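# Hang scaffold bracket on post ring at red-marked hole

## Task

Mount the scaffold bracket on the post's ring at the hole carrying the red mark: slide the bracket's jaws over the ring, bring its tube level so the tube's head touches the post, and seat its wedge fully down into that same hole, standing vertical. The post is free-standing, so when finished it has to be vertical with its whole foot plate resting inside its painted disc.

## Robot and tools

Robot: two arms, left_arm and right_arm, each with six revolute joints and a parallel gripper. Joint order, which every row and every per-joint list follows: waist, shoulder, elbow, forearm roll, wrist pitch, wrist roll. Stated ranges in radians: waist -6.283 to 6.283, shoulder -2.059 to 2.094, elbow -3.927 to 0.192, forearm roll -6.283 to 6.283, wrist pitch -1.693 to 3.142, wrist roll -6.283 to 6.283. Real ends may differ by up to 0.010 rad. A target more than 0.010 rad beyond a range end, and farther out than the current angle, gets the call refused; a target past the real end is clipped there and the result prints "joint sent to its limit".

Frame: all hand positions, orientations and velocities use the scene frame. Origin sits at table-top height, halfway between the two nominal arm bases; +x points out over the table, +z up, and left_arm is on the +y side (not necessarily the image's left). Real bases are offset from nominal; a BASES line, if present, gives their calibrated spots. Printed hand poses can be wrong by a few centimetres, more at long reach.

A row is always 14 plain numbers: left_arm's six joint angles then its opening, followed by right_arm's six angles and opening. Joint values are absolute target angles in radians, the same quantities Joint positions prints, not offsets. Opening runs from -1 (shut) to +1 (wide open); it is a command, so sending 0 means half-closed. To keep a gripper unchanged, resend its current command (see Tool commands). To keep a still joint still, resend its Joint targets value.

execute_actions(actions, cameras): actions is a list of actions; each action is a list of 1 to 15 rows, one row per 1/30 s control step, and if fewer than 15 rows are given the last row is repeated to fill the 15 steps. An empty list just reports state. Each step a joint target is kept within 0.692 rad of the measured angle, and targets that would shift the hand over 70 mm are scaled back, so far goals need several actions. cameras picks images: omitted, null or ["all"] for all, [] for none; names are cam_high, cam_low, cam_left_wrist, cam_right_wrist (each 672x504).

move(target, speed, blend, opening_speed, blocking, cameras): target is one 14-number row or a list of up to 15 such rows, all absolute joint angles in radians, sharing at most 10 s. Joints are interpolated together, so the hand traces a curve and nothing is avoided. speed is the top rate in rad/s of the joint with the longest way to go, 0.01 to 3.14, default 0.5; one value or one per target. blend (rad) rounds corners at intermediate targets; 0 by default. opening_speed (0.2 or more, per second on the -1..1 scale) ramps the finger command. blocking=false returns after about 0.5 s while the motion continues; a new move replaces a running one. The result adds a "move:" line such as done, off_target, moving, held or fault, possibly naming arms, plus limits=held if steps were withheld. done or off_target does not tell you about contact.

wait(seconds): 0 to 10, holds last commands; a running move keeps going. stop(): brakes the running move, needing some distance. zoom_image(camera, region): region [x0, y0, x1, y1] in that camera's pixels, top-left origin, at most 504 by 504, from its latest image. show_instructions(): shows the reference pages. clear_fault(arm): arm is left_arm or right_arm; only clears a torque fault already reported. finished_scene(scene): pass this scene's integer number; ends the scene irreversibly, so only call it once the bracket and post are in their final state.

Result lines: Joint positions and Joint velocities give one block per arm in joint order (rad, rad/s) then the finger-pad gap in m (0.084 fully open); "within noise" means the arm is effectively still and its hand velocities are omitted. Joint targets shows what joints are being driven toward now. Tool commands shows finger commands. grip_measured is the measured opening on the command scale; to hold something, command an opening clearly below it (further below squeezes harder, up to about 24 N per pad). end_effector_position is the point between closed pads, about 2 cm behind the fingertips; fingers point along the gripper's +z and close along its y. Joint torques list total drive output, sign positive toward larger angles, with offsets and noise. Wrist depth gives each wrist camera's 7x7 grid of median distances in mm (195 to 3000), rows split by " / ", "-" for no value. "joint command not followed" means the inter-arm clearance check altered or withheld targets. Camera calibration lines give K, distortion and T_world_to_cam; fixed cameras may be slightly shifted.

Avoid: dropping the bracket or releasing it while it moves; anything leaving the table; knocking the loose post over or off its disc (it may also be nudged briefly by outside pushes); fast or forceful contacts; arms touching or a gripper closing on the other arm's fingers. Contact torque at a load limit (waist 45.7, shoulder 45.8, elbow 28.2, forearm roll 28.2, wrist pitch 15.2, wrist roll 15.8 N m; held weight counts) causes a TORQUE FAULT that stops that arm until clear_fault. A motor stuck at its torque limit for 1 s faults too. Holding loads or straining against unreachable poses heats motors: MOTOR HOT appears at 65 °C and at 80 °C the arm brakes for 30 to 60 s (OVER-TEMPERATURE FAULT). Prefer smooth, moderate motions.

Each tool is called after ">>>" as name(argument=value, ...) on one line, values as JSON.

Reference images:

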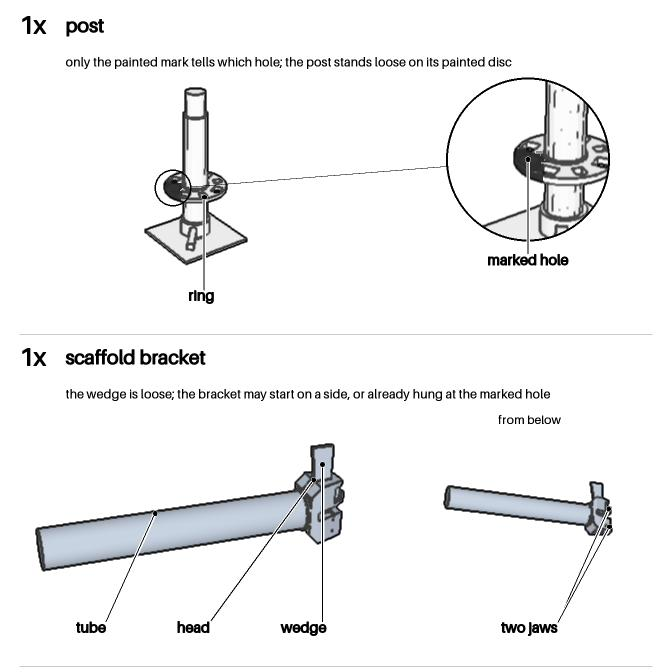

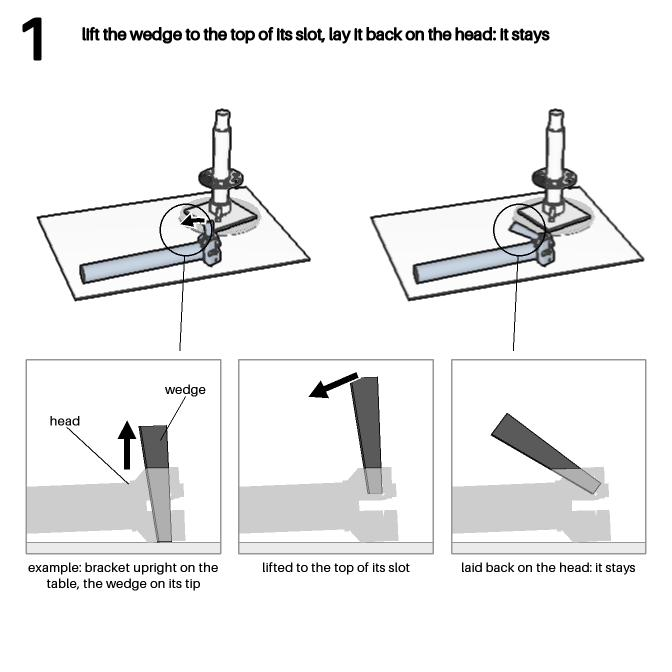

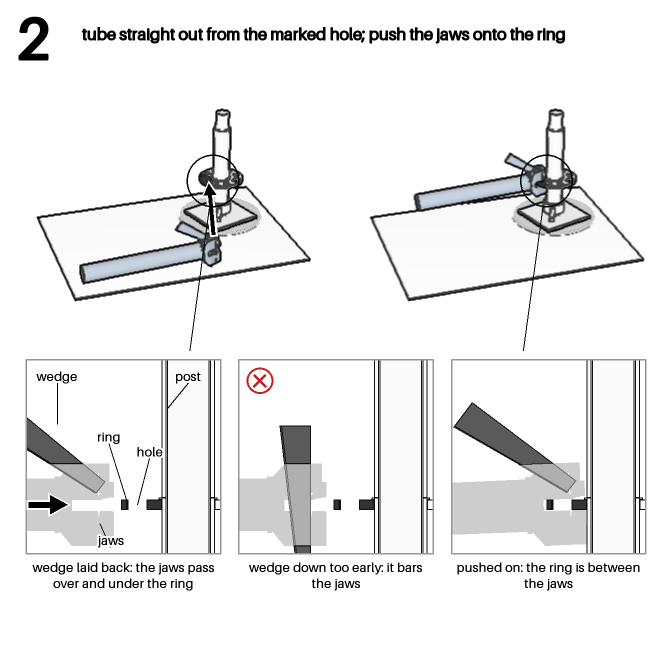

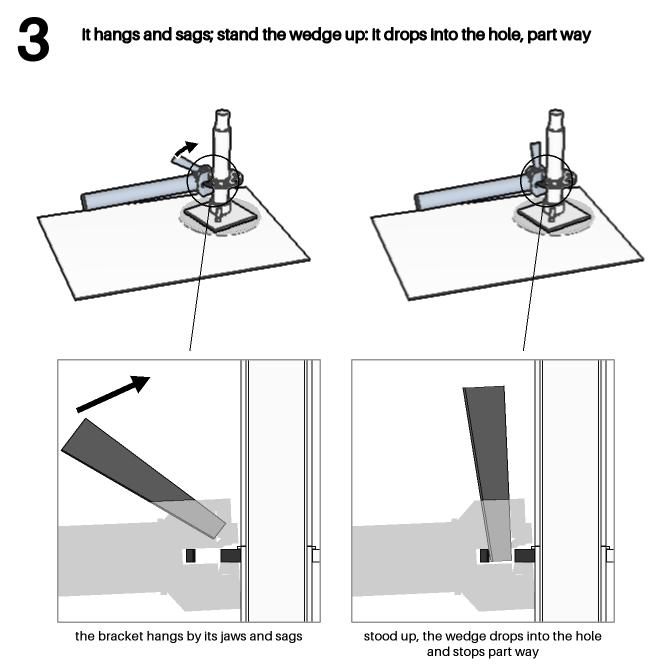

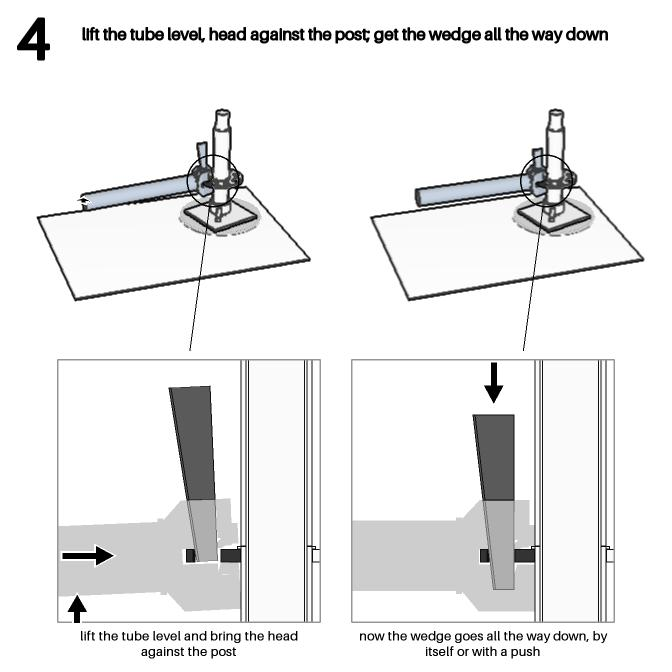

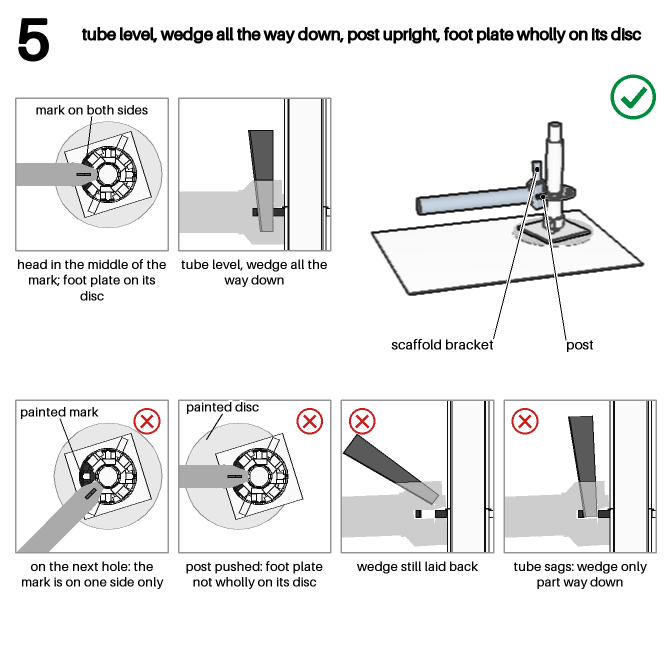

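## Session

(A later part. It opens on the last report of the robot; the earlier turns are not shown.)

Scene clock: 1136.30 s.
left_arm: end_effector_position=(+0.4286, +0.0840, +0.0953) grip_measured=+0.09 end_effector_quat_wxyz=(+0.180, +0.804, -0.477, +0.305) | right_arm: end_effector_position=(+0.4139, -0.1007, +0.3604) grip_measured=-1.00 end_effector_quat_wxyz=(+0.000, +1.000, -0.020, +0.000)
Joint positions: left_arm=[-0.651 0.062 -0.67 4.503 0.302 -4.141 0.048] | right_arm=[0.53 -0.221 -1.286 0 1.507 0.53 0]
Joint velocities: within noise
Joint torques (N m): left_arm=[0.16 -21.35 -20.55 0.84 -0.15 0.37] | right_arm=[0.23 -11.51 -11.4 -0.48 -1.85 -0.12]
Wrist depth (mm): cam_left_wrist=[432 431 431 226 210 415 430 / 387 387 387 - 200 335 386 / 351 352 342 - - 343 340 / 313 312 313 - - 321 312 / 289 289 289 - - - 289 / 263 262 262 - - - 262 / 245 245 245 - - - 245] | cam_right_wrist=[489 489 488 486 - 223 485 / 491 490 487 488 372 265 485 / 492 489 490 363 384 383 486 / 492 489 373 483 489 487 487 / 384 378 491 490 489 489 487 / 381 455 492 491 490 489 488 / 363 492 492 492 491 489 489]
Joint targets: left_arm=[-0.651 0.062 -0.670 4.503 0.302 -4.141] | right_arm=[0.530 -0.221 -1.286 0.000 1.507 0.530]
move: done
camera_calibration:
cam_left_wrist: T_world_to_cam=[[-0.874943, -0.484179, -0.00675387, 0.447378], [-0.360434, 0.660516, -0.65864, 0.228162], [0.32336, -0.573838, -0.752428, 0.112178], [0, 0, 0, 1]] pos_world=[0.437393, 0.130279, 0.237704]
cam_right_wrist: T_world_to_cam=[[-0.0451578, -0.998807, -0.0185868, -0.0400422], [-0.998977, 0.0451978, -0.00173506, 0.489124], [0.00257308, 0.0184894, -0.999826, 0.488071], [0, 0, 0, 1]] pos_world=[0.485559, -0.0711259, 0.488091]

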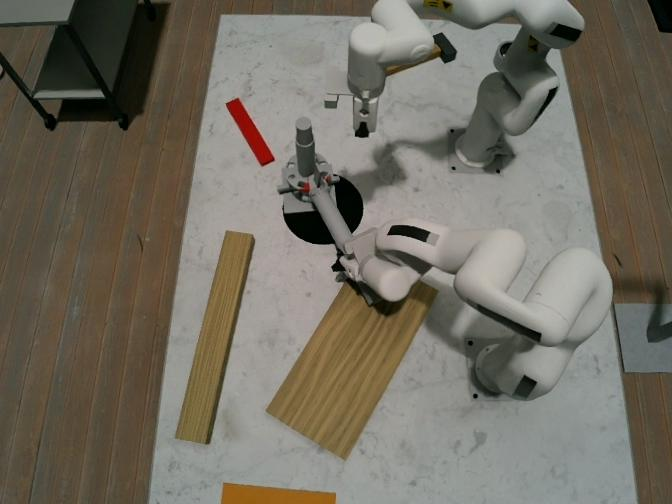

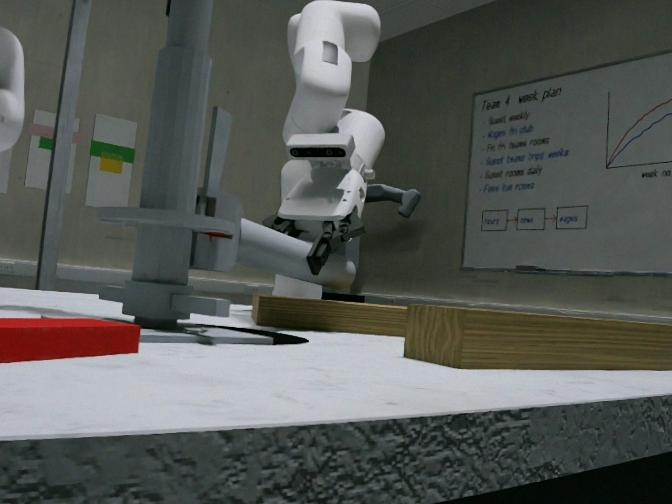

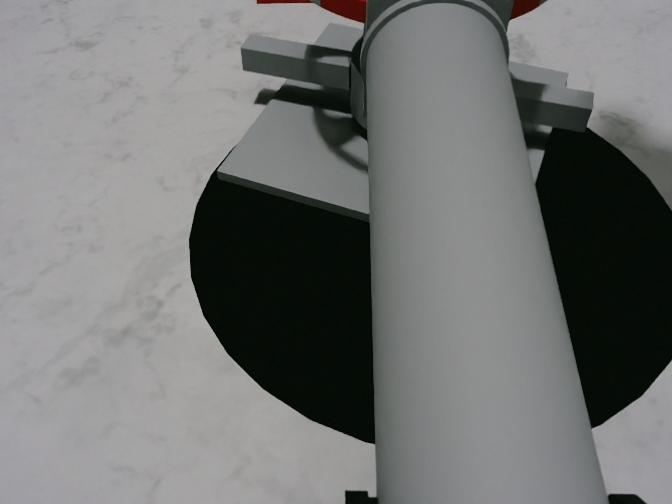

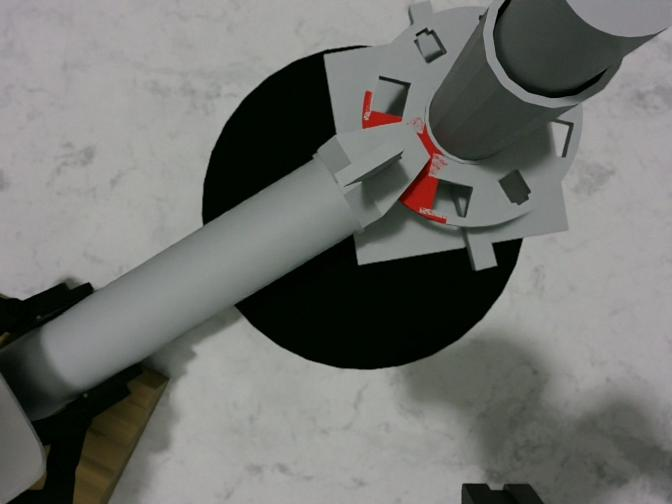

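>>> move(target=[[-0.6515,0.0394,-0.6735,4.5253,0.3177,-4.1721,-1,0.53,-0.221,-1.286,0,1.507,0.53,-1],[-0.6562,0.0472,-0.6828,4.5231,0.3147,-4.1737,-1,0.53,-0.221,-1.286,0,1.507,0.53,-1]], speed=0.015, cameras=["cam_low","cam_right_wrist"])

>>> zoom_image(camera="cam_low", region=[130, 90, 330, 290])

Scene clock: 1152.27 s.
left_arm: end_effector_position=(+0.4324, +0.0746, +0.1083) grip_measured=+0.09 end_effector_quat_wxyz=(+0.190, +0.800, -0.475, +0.314) | right_arm: end_effector_position=(+0.4139, -0.1006, +0.3603) grip_measured=-1.00 end_effector_quat_wxyz=(+0.000, +1.000, -0.020, +0.000)
Joint positions: left_arm=[-0.656 0.047 -0.683 4.523 0.315 -4.174 0.048] | right_arm=[0.53 -0.221 -1.286 0 1.507 0.53 0]
Joint velocities: within noise
Joint torques (N m): left_arm=[-1.86 -24.07 -29.35 0.23 1.06 -0.16] | right_arm=[-0.39 -12.75 -11.31 -0.32 -2.23 -0.15]
Wrist depth (mm): cam_left_wrist=[470 471 470 273 234 288 474 / 419 420 405 225 211 412 422 / 377 378 370 - 199 344 369 / 334 335 335 - - 336 336 / 300 308 308 - - 309 309 / 279 278 278 - - - 280 / 260 260 260 - - - 261] | cam_right_wrist=[488 490 489 487 - 217 484 / 490 490 488 488 336 264 485 / 491 491 489 365 383 383 485 / 492 490 367 483 488 488 486 / 372 368 490 490 488 488 487 / 367 455 492 491 490 489 488 / 347 492 492 491 491 491 488]
Joint targets: left_arm=[-0.656 0.047 -0.683 4.523 0.315 -4.174] | right_arm=[0.530 -0.221 -1.286 0.000 1.507 0.530]
move: done
camera_calibration:
cam_right_wrist: T_world_to_cam=[[-0.0450591, -0.998813, -0.0184832, -0.0401411], [-0.998981, 0.045097, -0.00164125, 0.489073], [0.00247285, 0.0183905, -0.999828, 0.488114], [0, 0, 0, 1]] pos_world=[0.485559, -0.0711258, 0.48809]
Images, in order (width x height): cam_low 672x504, cam_right_wrist 672x504.

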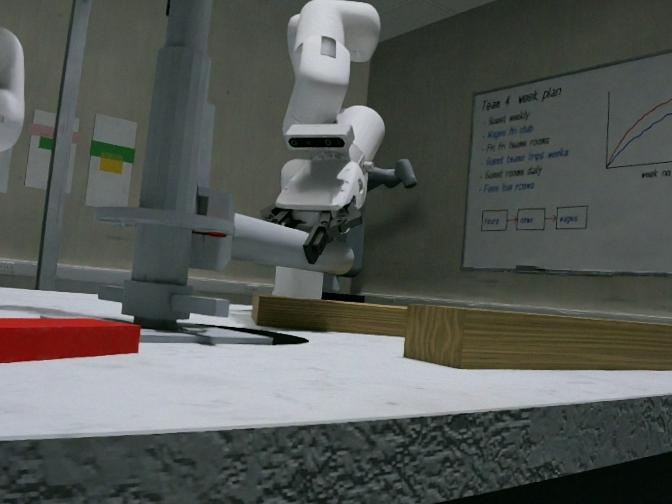

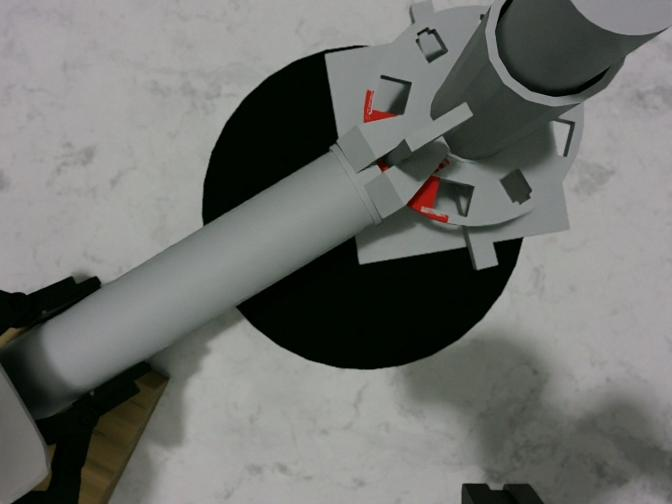

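Scaled by 2.520 from the camera's 672x504 image, which has a finer 960x720 frame.

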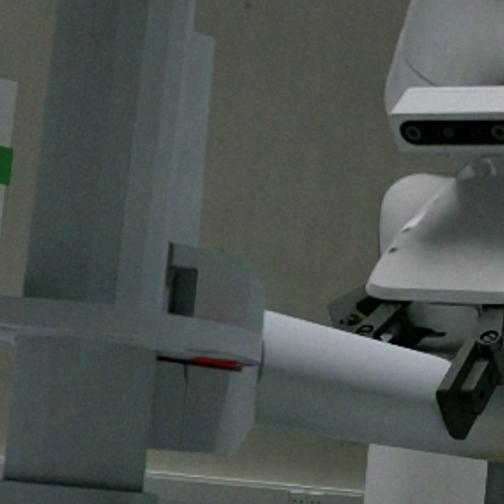

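>>> move(target=[[-0.6562,0.0472,-0.6828,4.5231,0.3147,-4.1737,-1,0.45,-0.45,-0.9,0,1.0,0.3,-1],[-0.6562,0.0472,-0.6828,4.5231,0.3147,-4.1737,-1,0.408,-0.40,-0.741,0,0.52,0,-1],[-0.6562,0.0472,-0.6828,4.5231,0.3147,-4.1737,-1,0.408,-0.299,-0.6854,0,0.3844,0,-1]], speed=[0.4,0.4,0.15])

>>> zoom_image(camera="cam_low", region=[130, 50, 330, 250])

>>> zoom_image(camera="cam_high", region=[270, 110, 390, 230])

Scene clock: 1168.73 s.
left_arm: end_effector_position=(+0.4324, +0.0745, +0.1083) grip_measured=+0.09 end_effector_quat_wxyz=(+0.190, +0.800, -0.475, +0.314) | right_arm: end_effector_position=(+0.5166, -0.1148, +0.2651) grip_measured=-1.00 end_effector_quat_wxyz=(-0.054, +0.939, +0.175, +0.291)
Joint positions: left_arm=[-0.656 0.047 -0.683 4.523 0.315 -4.174 0.048] | right_arm=[0.408 -0.299 -0.685 0 0.385 0 0]
Joint velocities: within noise
Joint torques (N m): left_arm=[-1.55 -24.68 -28.59 0.78 1.29 0.03] | right_arm=[-1.04 -11.8 -11.42 -0.34 -3.12 -0.24]
Wrist depth (mm): cam_left_wrist=[470 470 472 273 234 289 474 / 420 419 405 225 211 412 422 / 378 378 370 - 200 344 368 / 334 334 335 - - 336 336 / 299 308 309 - - 309 310 / 278 279 279 - - - 280 / 259 260 260 - - - 261] | cam_right_wrist=[627 1768 1778 1771 1755 1753 1764 / 513 511 575 572 1639 1592 1617 / 517 476 463 510 521 520 520 / 493 492 465 481 490 489 486 / 464 463 462 461 470 - 467 / 438 429 437 435 - - - / 407 407 405 405 398 - -]
Joint targets: left_arm=[-0.656 0.047 -0.683 4.523 0.315 -4.174] | right_arm=[0.408 -0.299 -0.685 0.000 0.384 0.000]
move: done
camera_calibration:
cam_left_wrist: T_world_to_cam=[[-0.877075, -0.480353, 0.000390919, 0.446044], [-0.353204, 0.644362, -0.678266, 0.244597], [0.325555, -0.595028, -0.734817, 0.113997], [0, 0, 0, 1]] pos_world=[0.440494, 0.124481, 0.249495]
cam_right_wrist: T_world_to_cam=[[0.365531, -0.930618, -0.0183503, -0.255758], [-0.771025, -0.291683, -0.566076, 0.585443], [0.521448, 0.221067, -0.824149, 0.101498], [0, 0, 0, 1]] pos_world=[0.491952, -0.0896869, 0.410362]

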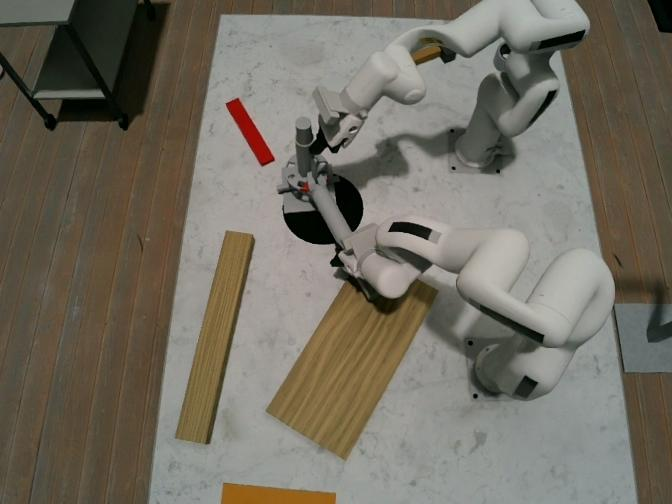

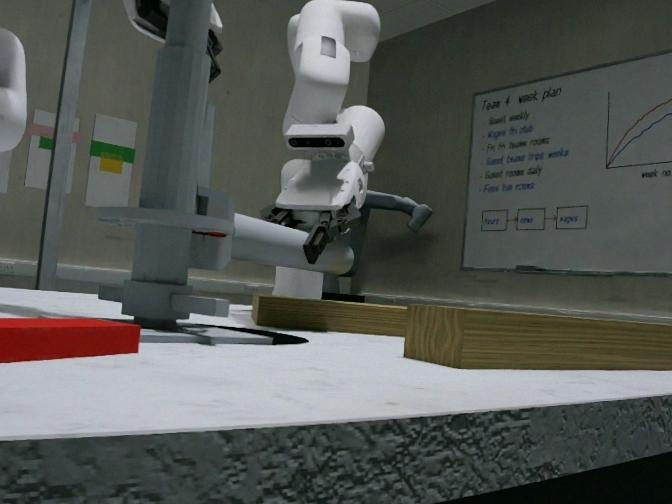

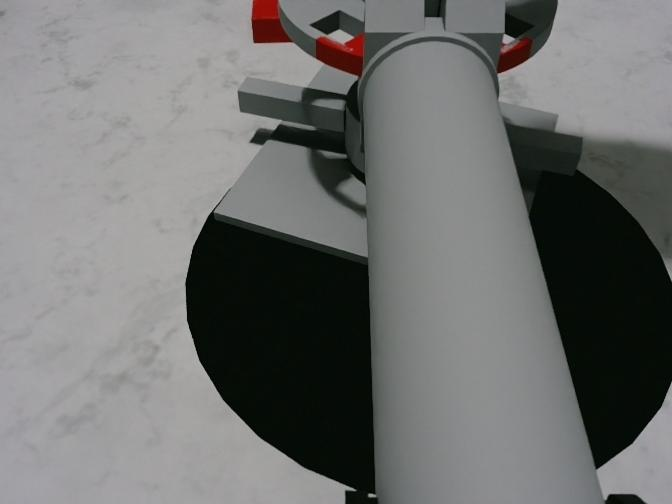

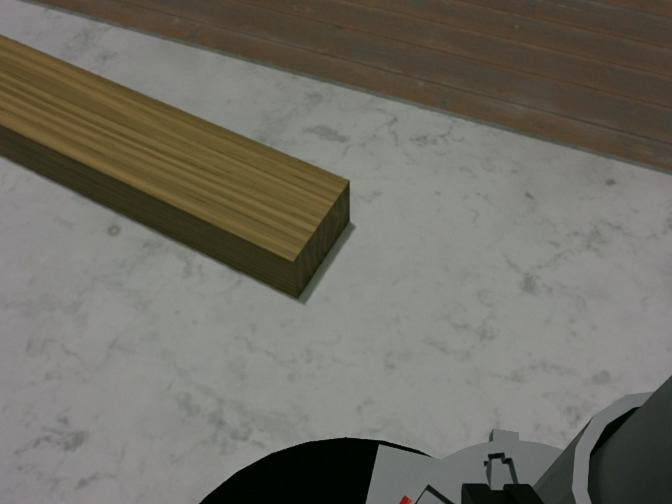

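Scaled by 2.520 from the camera's 672x504 image, which has a finer 960x720 frame.

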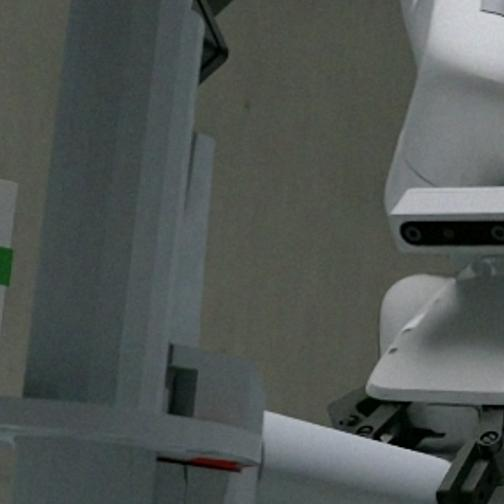

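Scaled by 4.200 from the camera's 672x504 image, which has a finer 960x720 frame.

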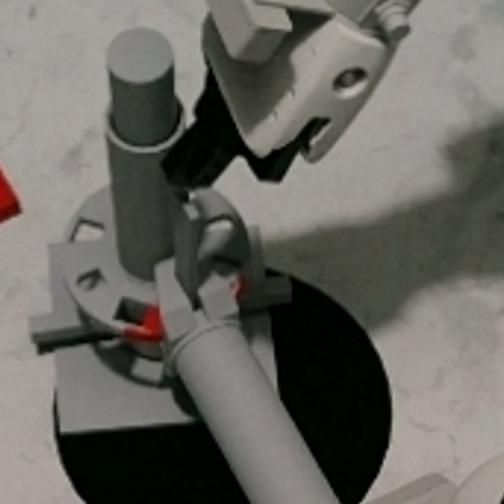

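>>> move(target=[[-0.6562,0.0472,-0.6828,4.5231,0.3147,-4.1737,-1,0.430,-0.299,-0.6854,0,0.3844,0,-1],[-0.6562,0.0472,-0.6828,4.5231,0.3147,-4.1737,-1,0.430,-0.2755,-0.6606,0,0.336,0,-1],[-0.6562,0.0472,-0.6828,4.5231,0.3147,-4.1737,-1,0.430,-0.268,-0.6528,0,0.320,0,-1]], speed=[0.1,0.03,0.01], cameras=["cam_low","cam_high"])

>>> zoom_image(camera="cam_low", region=[130, 50, 330, 250])

>>> zoom_image(camera="cam_high", region=[270, 110, 390, 230])

Scene clock: 1177.03 s.
left_arm: end_effector_position=(+0.4324, +0.0745, +0.1083) grip_measured=+0.09 end_effector_quat_wxyz=(+0.190, +0.800, -0.475, +0.314) | right_arm: end_effector_position=(+0.5130, -0.1044, +0.2455) grip_measured=-1.00 end_effector_quat_wxyz=(-0.057, +0.937, +0.185, +0.290)
Joint positions: left_arm=[-0.656 0.047 -0.683 4.523 0.315 -4.174 0.048] | right_arm=[0.43 -0.268 -0.653 0 0.32 0 0]
Joint velocities: within noise
Joint torques (N m): left_arm=[-1.76 -24.79 -28.53 0.63 1.14 0.13] | right_arm=[-0.17 -11.22 -10.72 -0.37 -3.06 -0.18]
Wrist depth (mm): cam_left_wrist=[469 470 472 273 234 289 474 / 419 420 405 225 211 411 422 / 378 379 370 - 199 344 369 / 335 335 335 - - 336 336 / 300 308 308 - - 309 310 / 278 279 279 - - - 280 / 259 260 260 - - - 261] | cam_right_wrist=[524 594 593 1738 1747 1729 1729 / 497 482 482 547 545 531 1599 / 501 482 442 448 497 496 494 / 470 469 458 457 465 - - / 442 441 440 439 438 - - / 416 407 415 414 413 - - / 388 387 387 385 384 - -]
Joint targets: left_arm=[-0.656 0.047 -0.683 4.523 0.315 -4.174] | right_arm=[0.430 -0.268 -0.653 0.000 0.320 0.000]
move: done
Images, in order (width x height): cam_high 672x504, cam_low 672x504.

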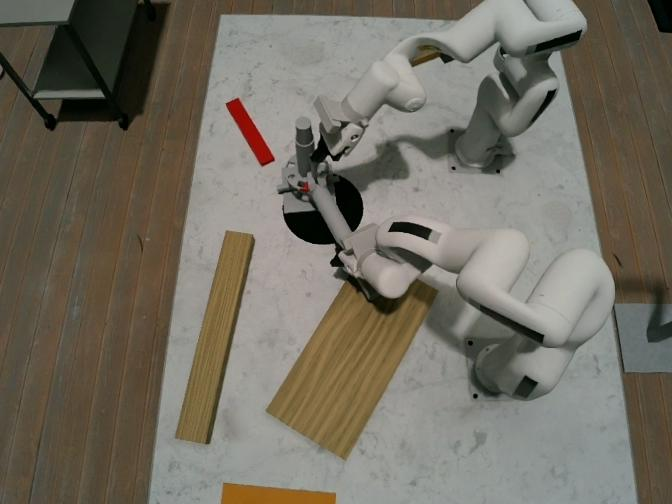

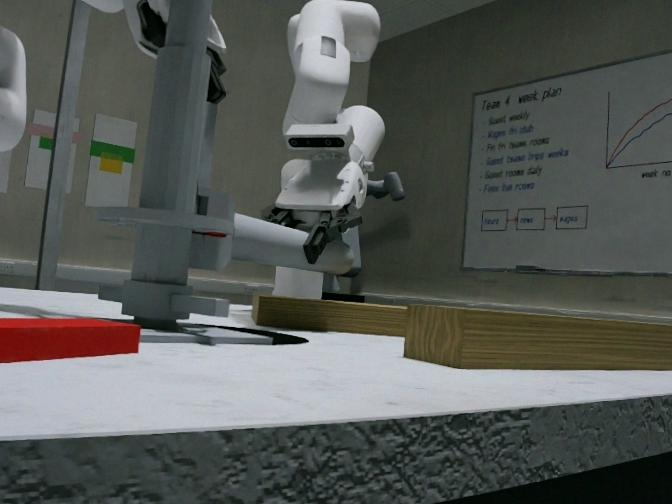

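Scaled by 2.520 from the camera's 672x504 image, which has a finer 960x720 frame.

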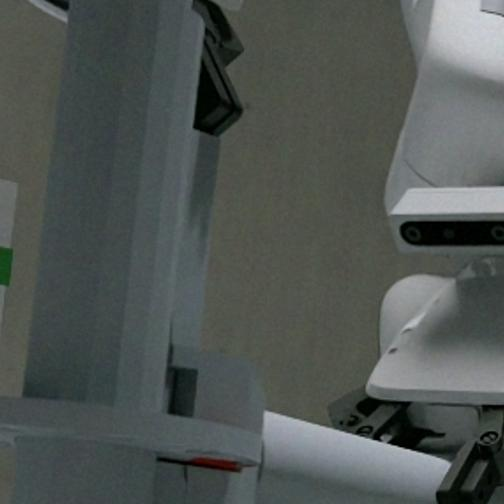

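Scaled by 4.200 from the camera's 672x504 image, which has a finer 960x720 frame.

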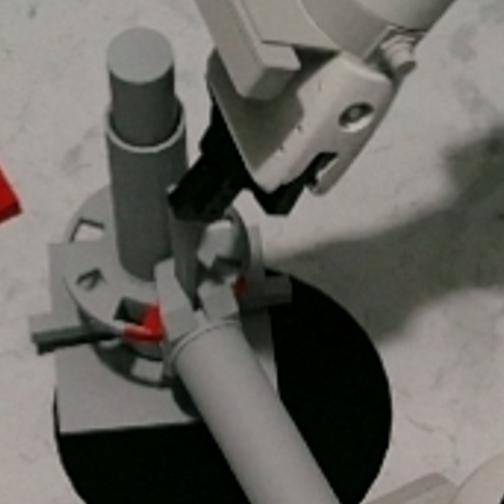

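>>> move(target=[[-0.6562,0.0472,-0.6828,4.5231,0.3147,-4.1737,-1,0.430,-0.2615,-0.6460,0,0.307,0,-1],[-0.6562,0.051,-0.6822,4.5193,0.3121,-4.1685,-1,0.430,-0.2615,-0.6460,0,0.307,0,-1],[-0.6500,0.0406,-0.6698,4.5223,0.316,-4.1664,-1,0.430,-0.2615,-0.6460,0,0.307,0,-1],[-0.6562,0.0548,-0.6816,4.5155,0.3095,-4.1633,-1,0.430,-0.2615,-0.6460,0,0.307,0,-1]], speed=0.012, cameras=["cam_low","cam_high"])

>>> zoom_image(camera="cam_low", region=[130, 50, 330, 250])

Scene clock: 1186.30 s.
left_arm: end_effector_position=(+0.4317, +0.0767, +0.1040) grip_measured=+0.09 end_effector_quat_wxyz=(+0.187, +0.801, -0.476, +0.311) | right_arm: end_effector_position=(+0.5128, -0.1045, +0.2413) grip_measured=-1.00 end_effector_quat_wxyz=(-0.057, +0.937, +0.185, +0.290)
Joint positions: left_arm=[-0.656 0.055 -0.682 4.516 0.31 -4.163 0.048] | right_arm=[0.43 -0.262 -0.646 0 0.307 0 0]
Joint velocities: within noise
Joint torques (N m): left_arm=[-2.45 -11.1 -15.07 0.42 0.35 0.29] | right_arm=[-0.96 -12.27 -11.33 -0.57 -3.09 -0.12]
Wrist depth (mm): cam_left_wrist=[459 460 460 268 230 282 461 / 411 411 397 220 205 401 411 / 371 372 362 - - 350 360 / 329 329 329 - - 330 330 / 303 303 303 - - - 304 / 274 274 274 - - - 275 / 256 256 256 - - - 256] | cam_right_wrist=[518 587 586 1742 1723 1720 1728 / 490 477 477 541 539 526 1587 / 496 483 442 442 491 501 499 / 465 464 454 451 461 - - / 437 437 435 434 433 - - / 412 412 411 409 408 - - / 383 383 382 382 381 - -]
Joint targets: left_arm=[-0.656 0.055 -0.682 4.515 0.309 -4.163] | right_arm=[0.430 -0.262 -0.646 0.000 0.307 0.000]
move: done
Images, in order (width x height): cam_high 672x504, cam_low 672x504.

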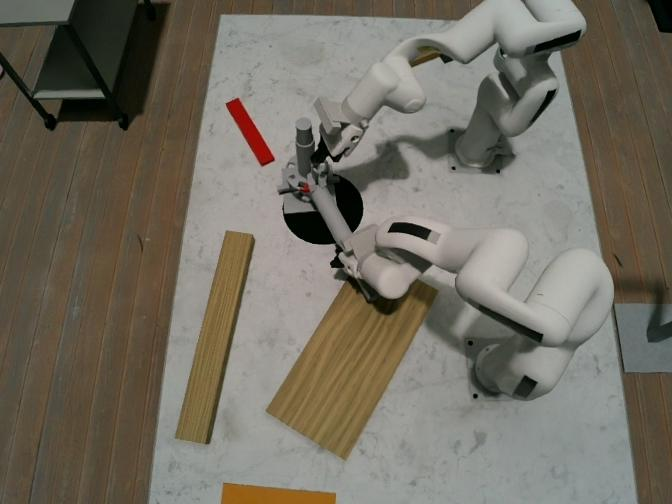

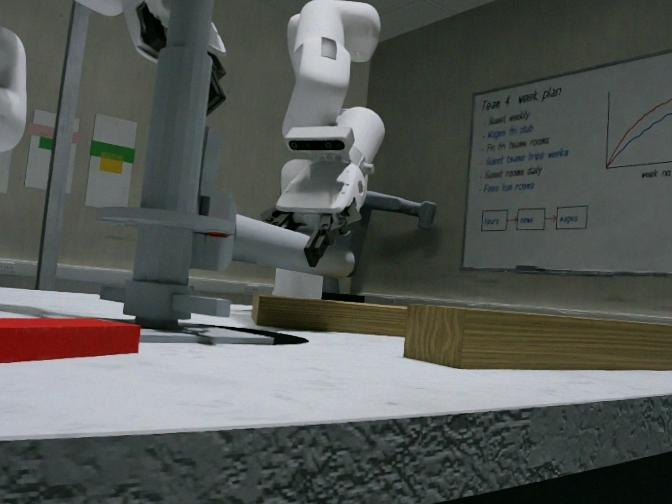

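Scaled by 2.520 from the camera's 672x504 image, which has a finer 960x720 frame.

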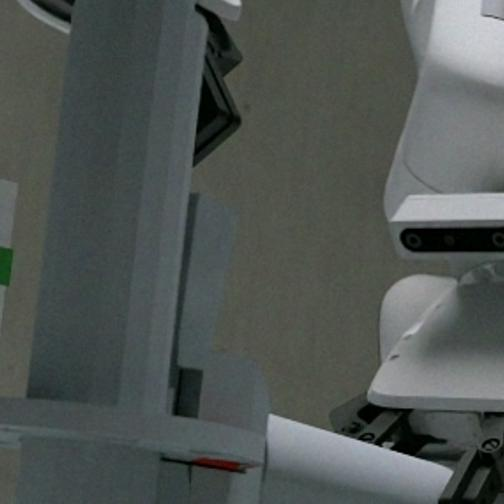

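>>> move(target=[[-0.6562,0.050,-0.6824,4.5203,0.3128,-4.170,-1,0.430,-0.233,-0.622,0,0.254,0,-1],[-0.6562,0.050,-0.6824,4.5203,0.3128,-4.170,-1,0.430,-0.221,-0.613,0,0.234,0,-1]], speed=[0.02,0.01], cameras=["cam_low","cam_high"])

>>> zoom_image(camera="cam_low", region=[130, 50, 330, 250])

Scene clock: 1199.50 s.
left_arm: end_effector_position=(+0.4321, +0.0753, +0.1067) grip_measured=+0.09 end_effector_quat_wxyz=(+0.189, +0.800, -0.475, +0.313) | right_arm: end_effector_position=(+0.5126, -0.1045, +0.2190) grip_measured=-1.00 end_effector_quat_wxyz=(-0.057, +0.937, +0.185, +0.290)
Joint positions: left_arm=[-0.656 0.05 -0.682 4.52 0.313 -4.17 0.048] | right_arm=[0.43 -0.221 -0.613 0 0.234 0 0]
Joint velocities: within noise
Joint torques (N m): left_arm=[-1.98 -22.44 -25.22 0.55 1.07 0.34] | right_arm=[-0.84 -11.86 -10.92 -0.58 -3.36 -0.13]
Wrist depth (mm): cam_left_wrist=[466 467 466 269 232 289 469 / 415 415 402 223 208 407 418 / 375 375 367 - - 345 365 / 332 332 333 - - 333 334 / 298 306 306 - - 307 307 / 276 277 277 - - - 278 / 258 258 258 - - - 259] | cam_right_wrist=[483 553 550 551 1706 1745 1733 / 472 446 444 508 508 - - / 467 457 417 414 463 - - / 437 438 435 430 434 - - / 411 411 410 409 408 - - / 388 387 386 385 386 - - / 361 361 359 360 353 - -]
Joint targets: left_arm=[-0.656 0.050 -0.682 4.520 0.313 -4.170] | right_arm=[0.430 -0.221 -0.613 0.000 0.234 0.000]
move: done
Images, in order (width x height): cam_high 672x504, cam_low 672x504.

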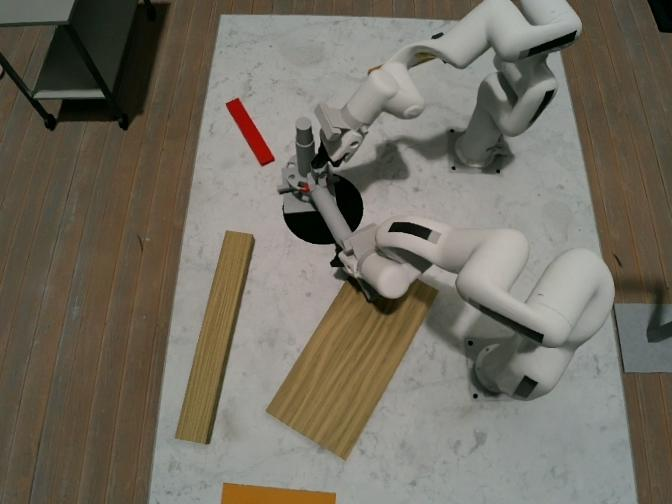

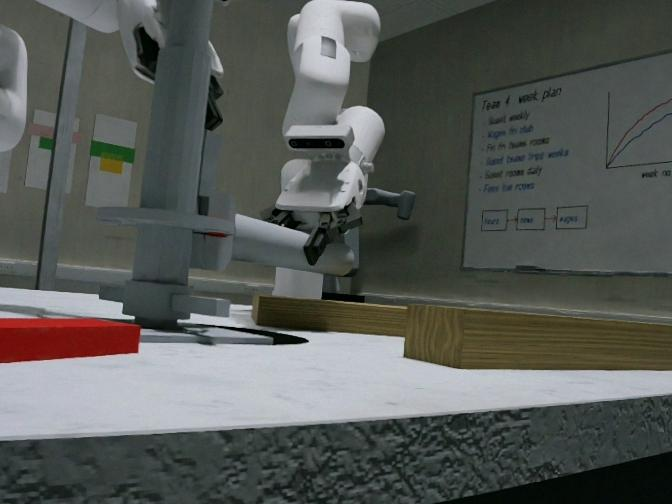

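Scaled by 2.520 from the camera's 672x504 image, which has a finer 960x720 frame.

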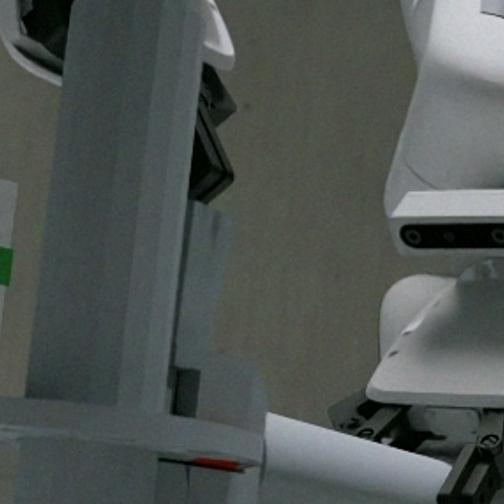

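>>> move(target=[[-0.6562,0.050,-0.6824,4.5203,0.3128,-4.170,-1,0.430,-0.208,-0.604,0,0.213,0,-1],[-0.6562,0.050,-0.6824,4.5203,0.3128,-4.170,-1,0.430,-0.203,-0.601,0,0.206,0,-1]], speed=0.01, cameras=["cam_low"])

>>> zoom_image(camera="cam_low", region=[130, 50, 330, 250])

Scene clock: 1207.03 s.
left_arm: end_effector_position=(+0.4322, +0.0753, +0.1067) grip_measured=+0.09 end_effector_quat_wxyz=(+0.189, +0.800, -0.475, +0.313) | right_arm: end_effector_position=(+0.5124, -0.1046, +0.2101) grip_measured=-1.00 end_effector_quat_wxyz=(-0.057, +0.937, +0.185, +0.290)
Joint positions: left_arm=[-0.656 0.05 -0.682 4.52 0.313 -4.17 0.048] | right_arm=[0.43 -0.204 -0.601 0 0.206 0 0]
Joint velocities: within noise
Joint torques (N m): left_arm=[-1.7 -21.38 -25.6 0.68 1.04 0.32] | right_arm=[-0.42 7.52 3.61 -0.5 7.23 -0.06]
Wrist depth (mm): cam_left_wrist=[465 466 466 269 232 288 470 / 416 416 402 223 208 407 418 / 375 375 367 - - 345 365 / 332 332 332 - - 333 334 / 298 306 306 - - 307 307 / 277 277 277 - - - 278 / 258 258 258 - - - 259] | cam_right_wrist=[474 472 542 541 1694 - - / 470 436 435 489 499 - - / 459 454 415 404 454 - - / 430 429 428 427 425 - - / 403 403 402 401 400 - - / 381 379 378 378 378 - - / 354 354 353 352 345 - -]
Joint targets: left_arm=[-0.656 0.050 -0.682 4.520 0.313 -4.170] | right_arm=[0.430 -0.203 -0.601 0.000 0.206 0.000]
move: done
Images, in order (width x height): cam_low 672x504.

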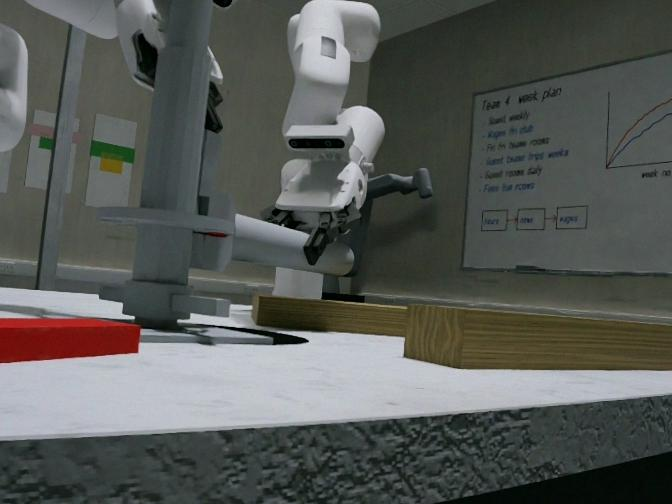

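Scaled by 2.520 from the camera's 672x504 image, which has a finer 960x720 frame.

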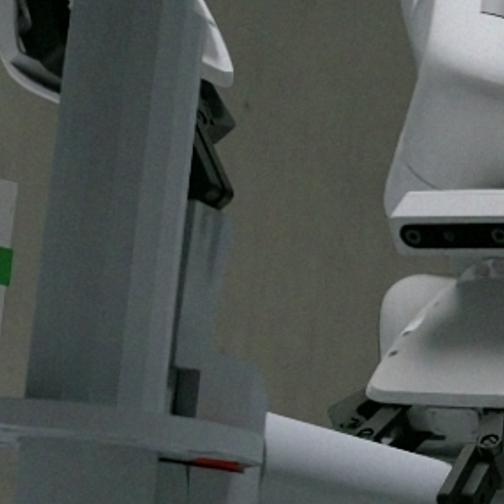

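>>> move(target=[[-0.6562,0.050,-0.6824,4.5203,0.3128,-4.170,-1,0.430,-0.299,-0.6854,0,0.3844,0,-1],[-0.6562,0.050,-0.6824,4.5203,0.3128,-4.170,-1,0.45,-0.45,-0.9,0,1.0,0.3,-1],[-0.6562,0.050,-0.6824,4.5203,0.3128,-4.170,-1,0.56,-0.221,-1.286,0,1.507,0.56,-1]], speed=[0.1,0.4,0.5], cameras=["cam_right_wrist"])

Scene clock: 1216.27 s.
left_arm: end_effector_position=(+0.4321, +0.0753, +0.1067) grip_measured=+0.09 end_effector_quat_wxyz=(+0.189, +0.800, -0.475, +0.313) | right_arm: end_effector_position=(+0.4079, -0.0898, +0.3603) grip_measured=-1.00 end_effector_quat_wxyz=(+0.000, +1.000, -0.020, +0.000)
Joint positions: left_arm=[-0.656 0.05 -0.682 4.52 0.313 -4.17 0.048] | right_arm=[0.56 -0.221 -1.286 0 1.507 0.56 0]
Joint velocities: within noise
Joint torques (N m): left_arm=[-1.59 -22.59 -25.46 0.66 1.21 -0.04] | right_arm=[0.15 -12.38 -11.65 -0.69 -1.83 -0.01]
Wrist depth (mm): cam_left_wrist=[466 466 467 267 232 288 469 / 416 416 401 223 208 408 418 / 375 375 367 - - 345 365 / 332 332 332 - - 333 334 / 298 306 307 - - - 307 / 276 276 276 - - - 277 / 258 258 258 - - - 259] | cam_right_wrist=[489 489 488 487 382 227 232 / 491 489 488 488 343 297 486 / 490 490 490 366 377 382 486 / 492 384 368 488 489 488 486 / 368 369 491 490 489 489 488 / 343 453 490 490 490 488 488 / 332 489 492 492 490 490 489]
Joint targets: left_arm=[-0.656 0.050 -0.682 4.520 0.313 -4.170] | right_arm=[0.560 -0.221 -1.286 0.000 1.507 0.560]
move: done
camera_calibration:
cam_right_wrist: T_world_to_cam=[[-0.045058, -0.998811, -0.0185876, -0.0295734], [-0.998981, 0.045098, -0.00173666, 0.482639], [0.00257286, 0.0184904, -0.999826, 0.487887], [0, 0, 0, 1]] pos_world=[0.479559, -0.0603255, 0.488091]
Images, in order (width x height): cam_right_wrist 672x504.

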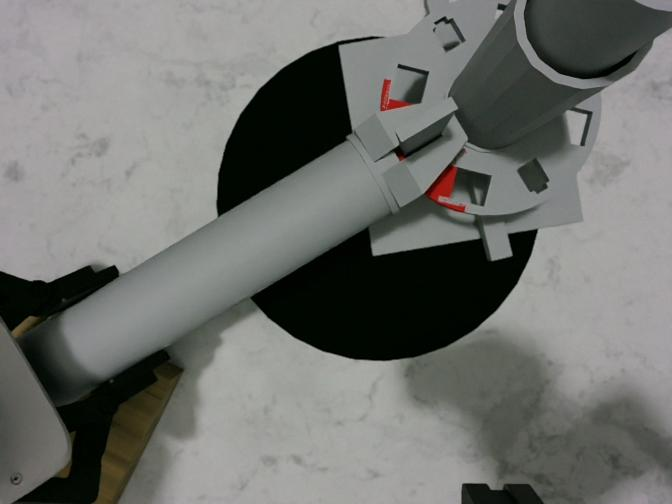

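>>> move(target=[-0.5847,-0.0732,-0.5404,4.5577,0.3594,-4.1493,-1,0.56,-0.221,-1.286,0,1.507,0.56,-1], speed=0.025, cameras=["cam_low","cam_right_wrist"])

Scene clock: 1232.23 s.
left_arm: end_effector_position=(+0.4092, +0.1160, +0.1065) grip_measured=+0.09 end_effector_quat_wxyz=(+0.191, +0.801, -0.475, +0.311) | right_arm: end_effector_position=(+0.4079, -0.0898, +0.3603) grip_measured=-1.00 end_effector_quat_wxyz=(+0.000, +1.000, -0.020, +0.000)
Joint positions: left_arm=[-0.585 -0.073 -0.541 4.558 0.359 -4.149 0.048] | right_arm=[0.56 -0.221 -1.286 0 1.507 0.56 0]
Joint velocities: within noise
Joint torques (N m): left_arm=[1.88 -17.49 -15.26 1.07 -0.82 0.35] | right_arm=[-0.52 -12.58 -11.2 -0.26 -2.19 -0.19]
Wrist depth (mm): cam_left_wrist=[465 464 465 269 232 288 470 / 414 415 400 222 209 408 420 / 373 374 366 - - 346 367 / 331 331 332 - - 334 335 / 305 305 306 - - 307 308 / 276 276 277 - - - 278 / 258 258 258 - - - 260] | cam_right_wrist=[489 489 488 - - 484 483 / 490 490 489 - 233 486 486 / 492 491 490 351 383 486 486 / 492 490 368 484 451 488 487 / 385 369 491 491 489 488 488 / 370 454 491 491 489 489 487 / 456 492 493 491 490 489 489]
Joint targets: left_arm=[-0.585 -0.073 -0.540 4.558 0.359 -4.149] | right_arm=[0.560 -0.221 -1.286 0.000 1.507 0.560]
move: done
camera_calibration:
cam_right_wrist: T_world_to_cam=[[-0.0450591, -0.998813, -0.0184832, -0.0295243], [-0.998981, 0.045097, -0.00164125, 0.482587], [0.00247285, 0.0183905, -0.999828, 0.487928], [0, 0, 0, 1]] pos_world=[0.479559, -0.0602258, 0.48809]
Images, in order (width x height): cam_low 672x504, cam_right_wrist 672x504.

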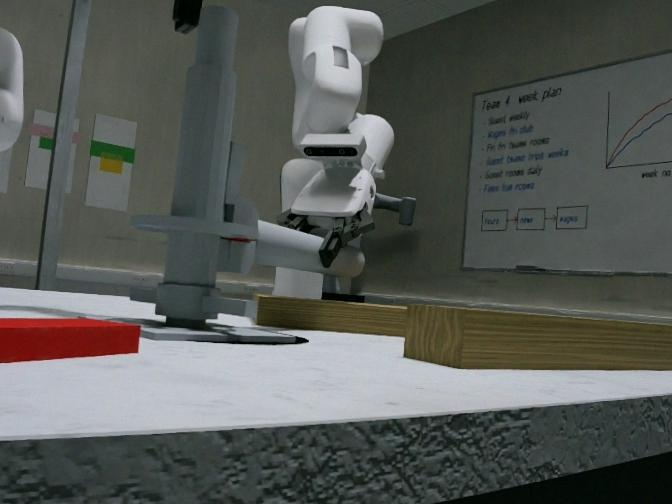

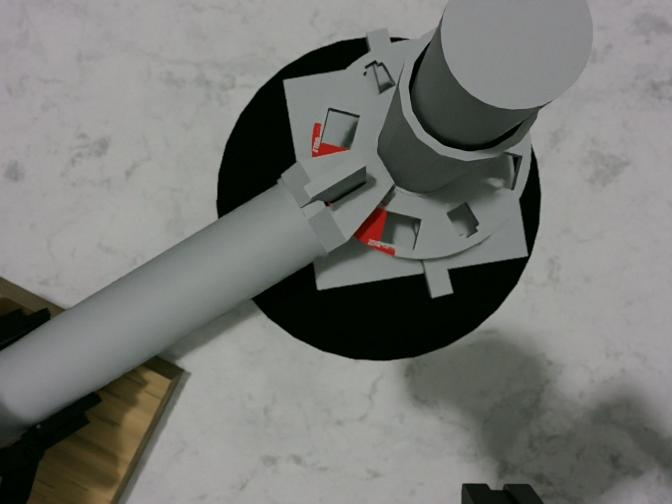

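>>> move(target=[-0.5617,-0.1597,-0.4414,4.575,0.382,-4.137,-1,0.56,-0.221,-1.286,0,1.507,0.56,-1], speed=0.02, cameras=["cam_low","cam_right_wrist"])

>>> zoom_image(camera="cam_low", region=[100, 0, 400, 370])

Scene clock: 1245.77 s.
left_arm: end_effector_position=(+0.3855, +0.1347, +0.1037) grip_measured=+0.09 end_effector_quat_wxyz=(+0.193, +0.799, -0.480, +0.307) | right_arm: end_effector_position=(+0.4079, -0.0898, +0.3603) grip_measured=-1.00 end_effector_quat_wxyz=(+0.000, +1.000, -0.020, +0.000)
Joint positions: left_arm=[-0.562 -0.16 -0.442 4.575 0.382 -4.137 0.048] | right_arm=[0.56 -0.221 -1.286 0 1.507 0.56 0]
Joint velocities: within noise
Joint torques (N m): left_arm=[-0.21 -8.11 -4.65 2.28 -0.38 0.88] | right_arm=[-0.43 -12.79 -11.51 -0.2 -2.03 -0.17]
Wrist depth (mm): cam_left_wrist=[456 458 459 265 230 446 466 / 408 408 370 - 207 401 415 / 369 369 361 - - 351 374 / 327 328 328 - - 331 331 / 301 302 302 - - 305 305 / 273 273 273 - - - 276 / 255 255 255 - - - 257] | cam_right_wrist=[489 488 488 486 487 485 485 / 490 489 - - - 487 486 / 490 490 490 - 382 486 486 / 492 491 366 351 383 487 488 / 467 370 377 490 489 488 488 / 373 453 493 491 491 488 488 / 455 493 493 491 491 490 489]
Joint targets: left_arm=[-0.562 -0.160 -0.441 4.575 0.382 -4.137] | right_arm=[0.560 -0.221 -1.286 0.000 1.507 0.560]
move: done
camera_calibration:
cam_right_wrist: T_world_to_cam=[[-0.0450591, -0.998813, -0.0184832, -0.0295243], [-0.998981, 0.045097, -0.00164125, 0.482587], [0.00247285, 0.0183905, -0.999828, 0.487928], [0, 0, 0, 1]] pos_world=[0.479559, -0.0602258, 0.48809]
Images, in order (width x height): cam_low 672x504, cam_right_wrist 672x504.

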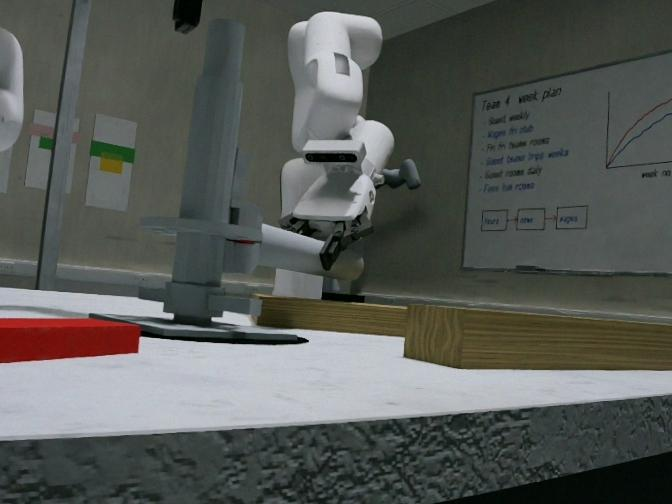

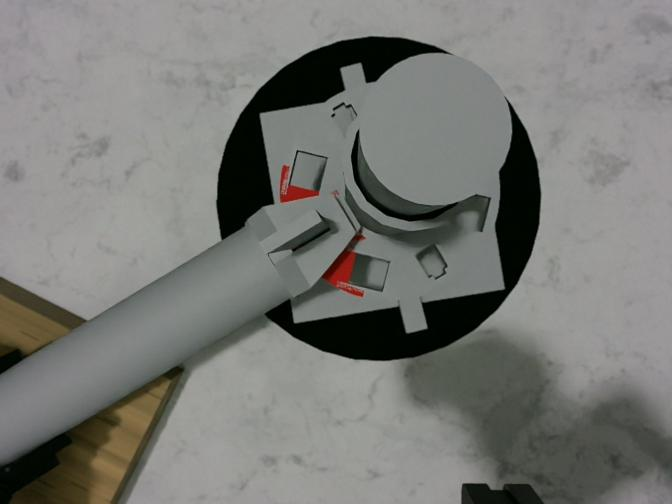

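Scaled by 1.362 from the camera's 672x504 image, which has a finer 960x720 frame.

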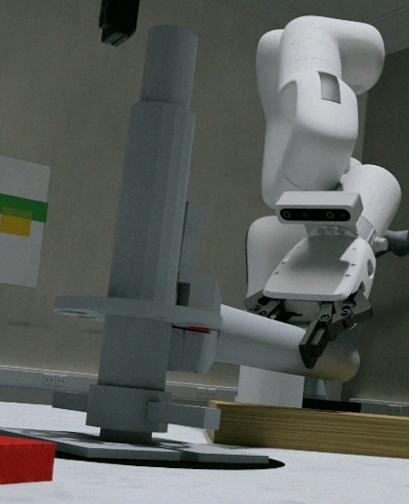

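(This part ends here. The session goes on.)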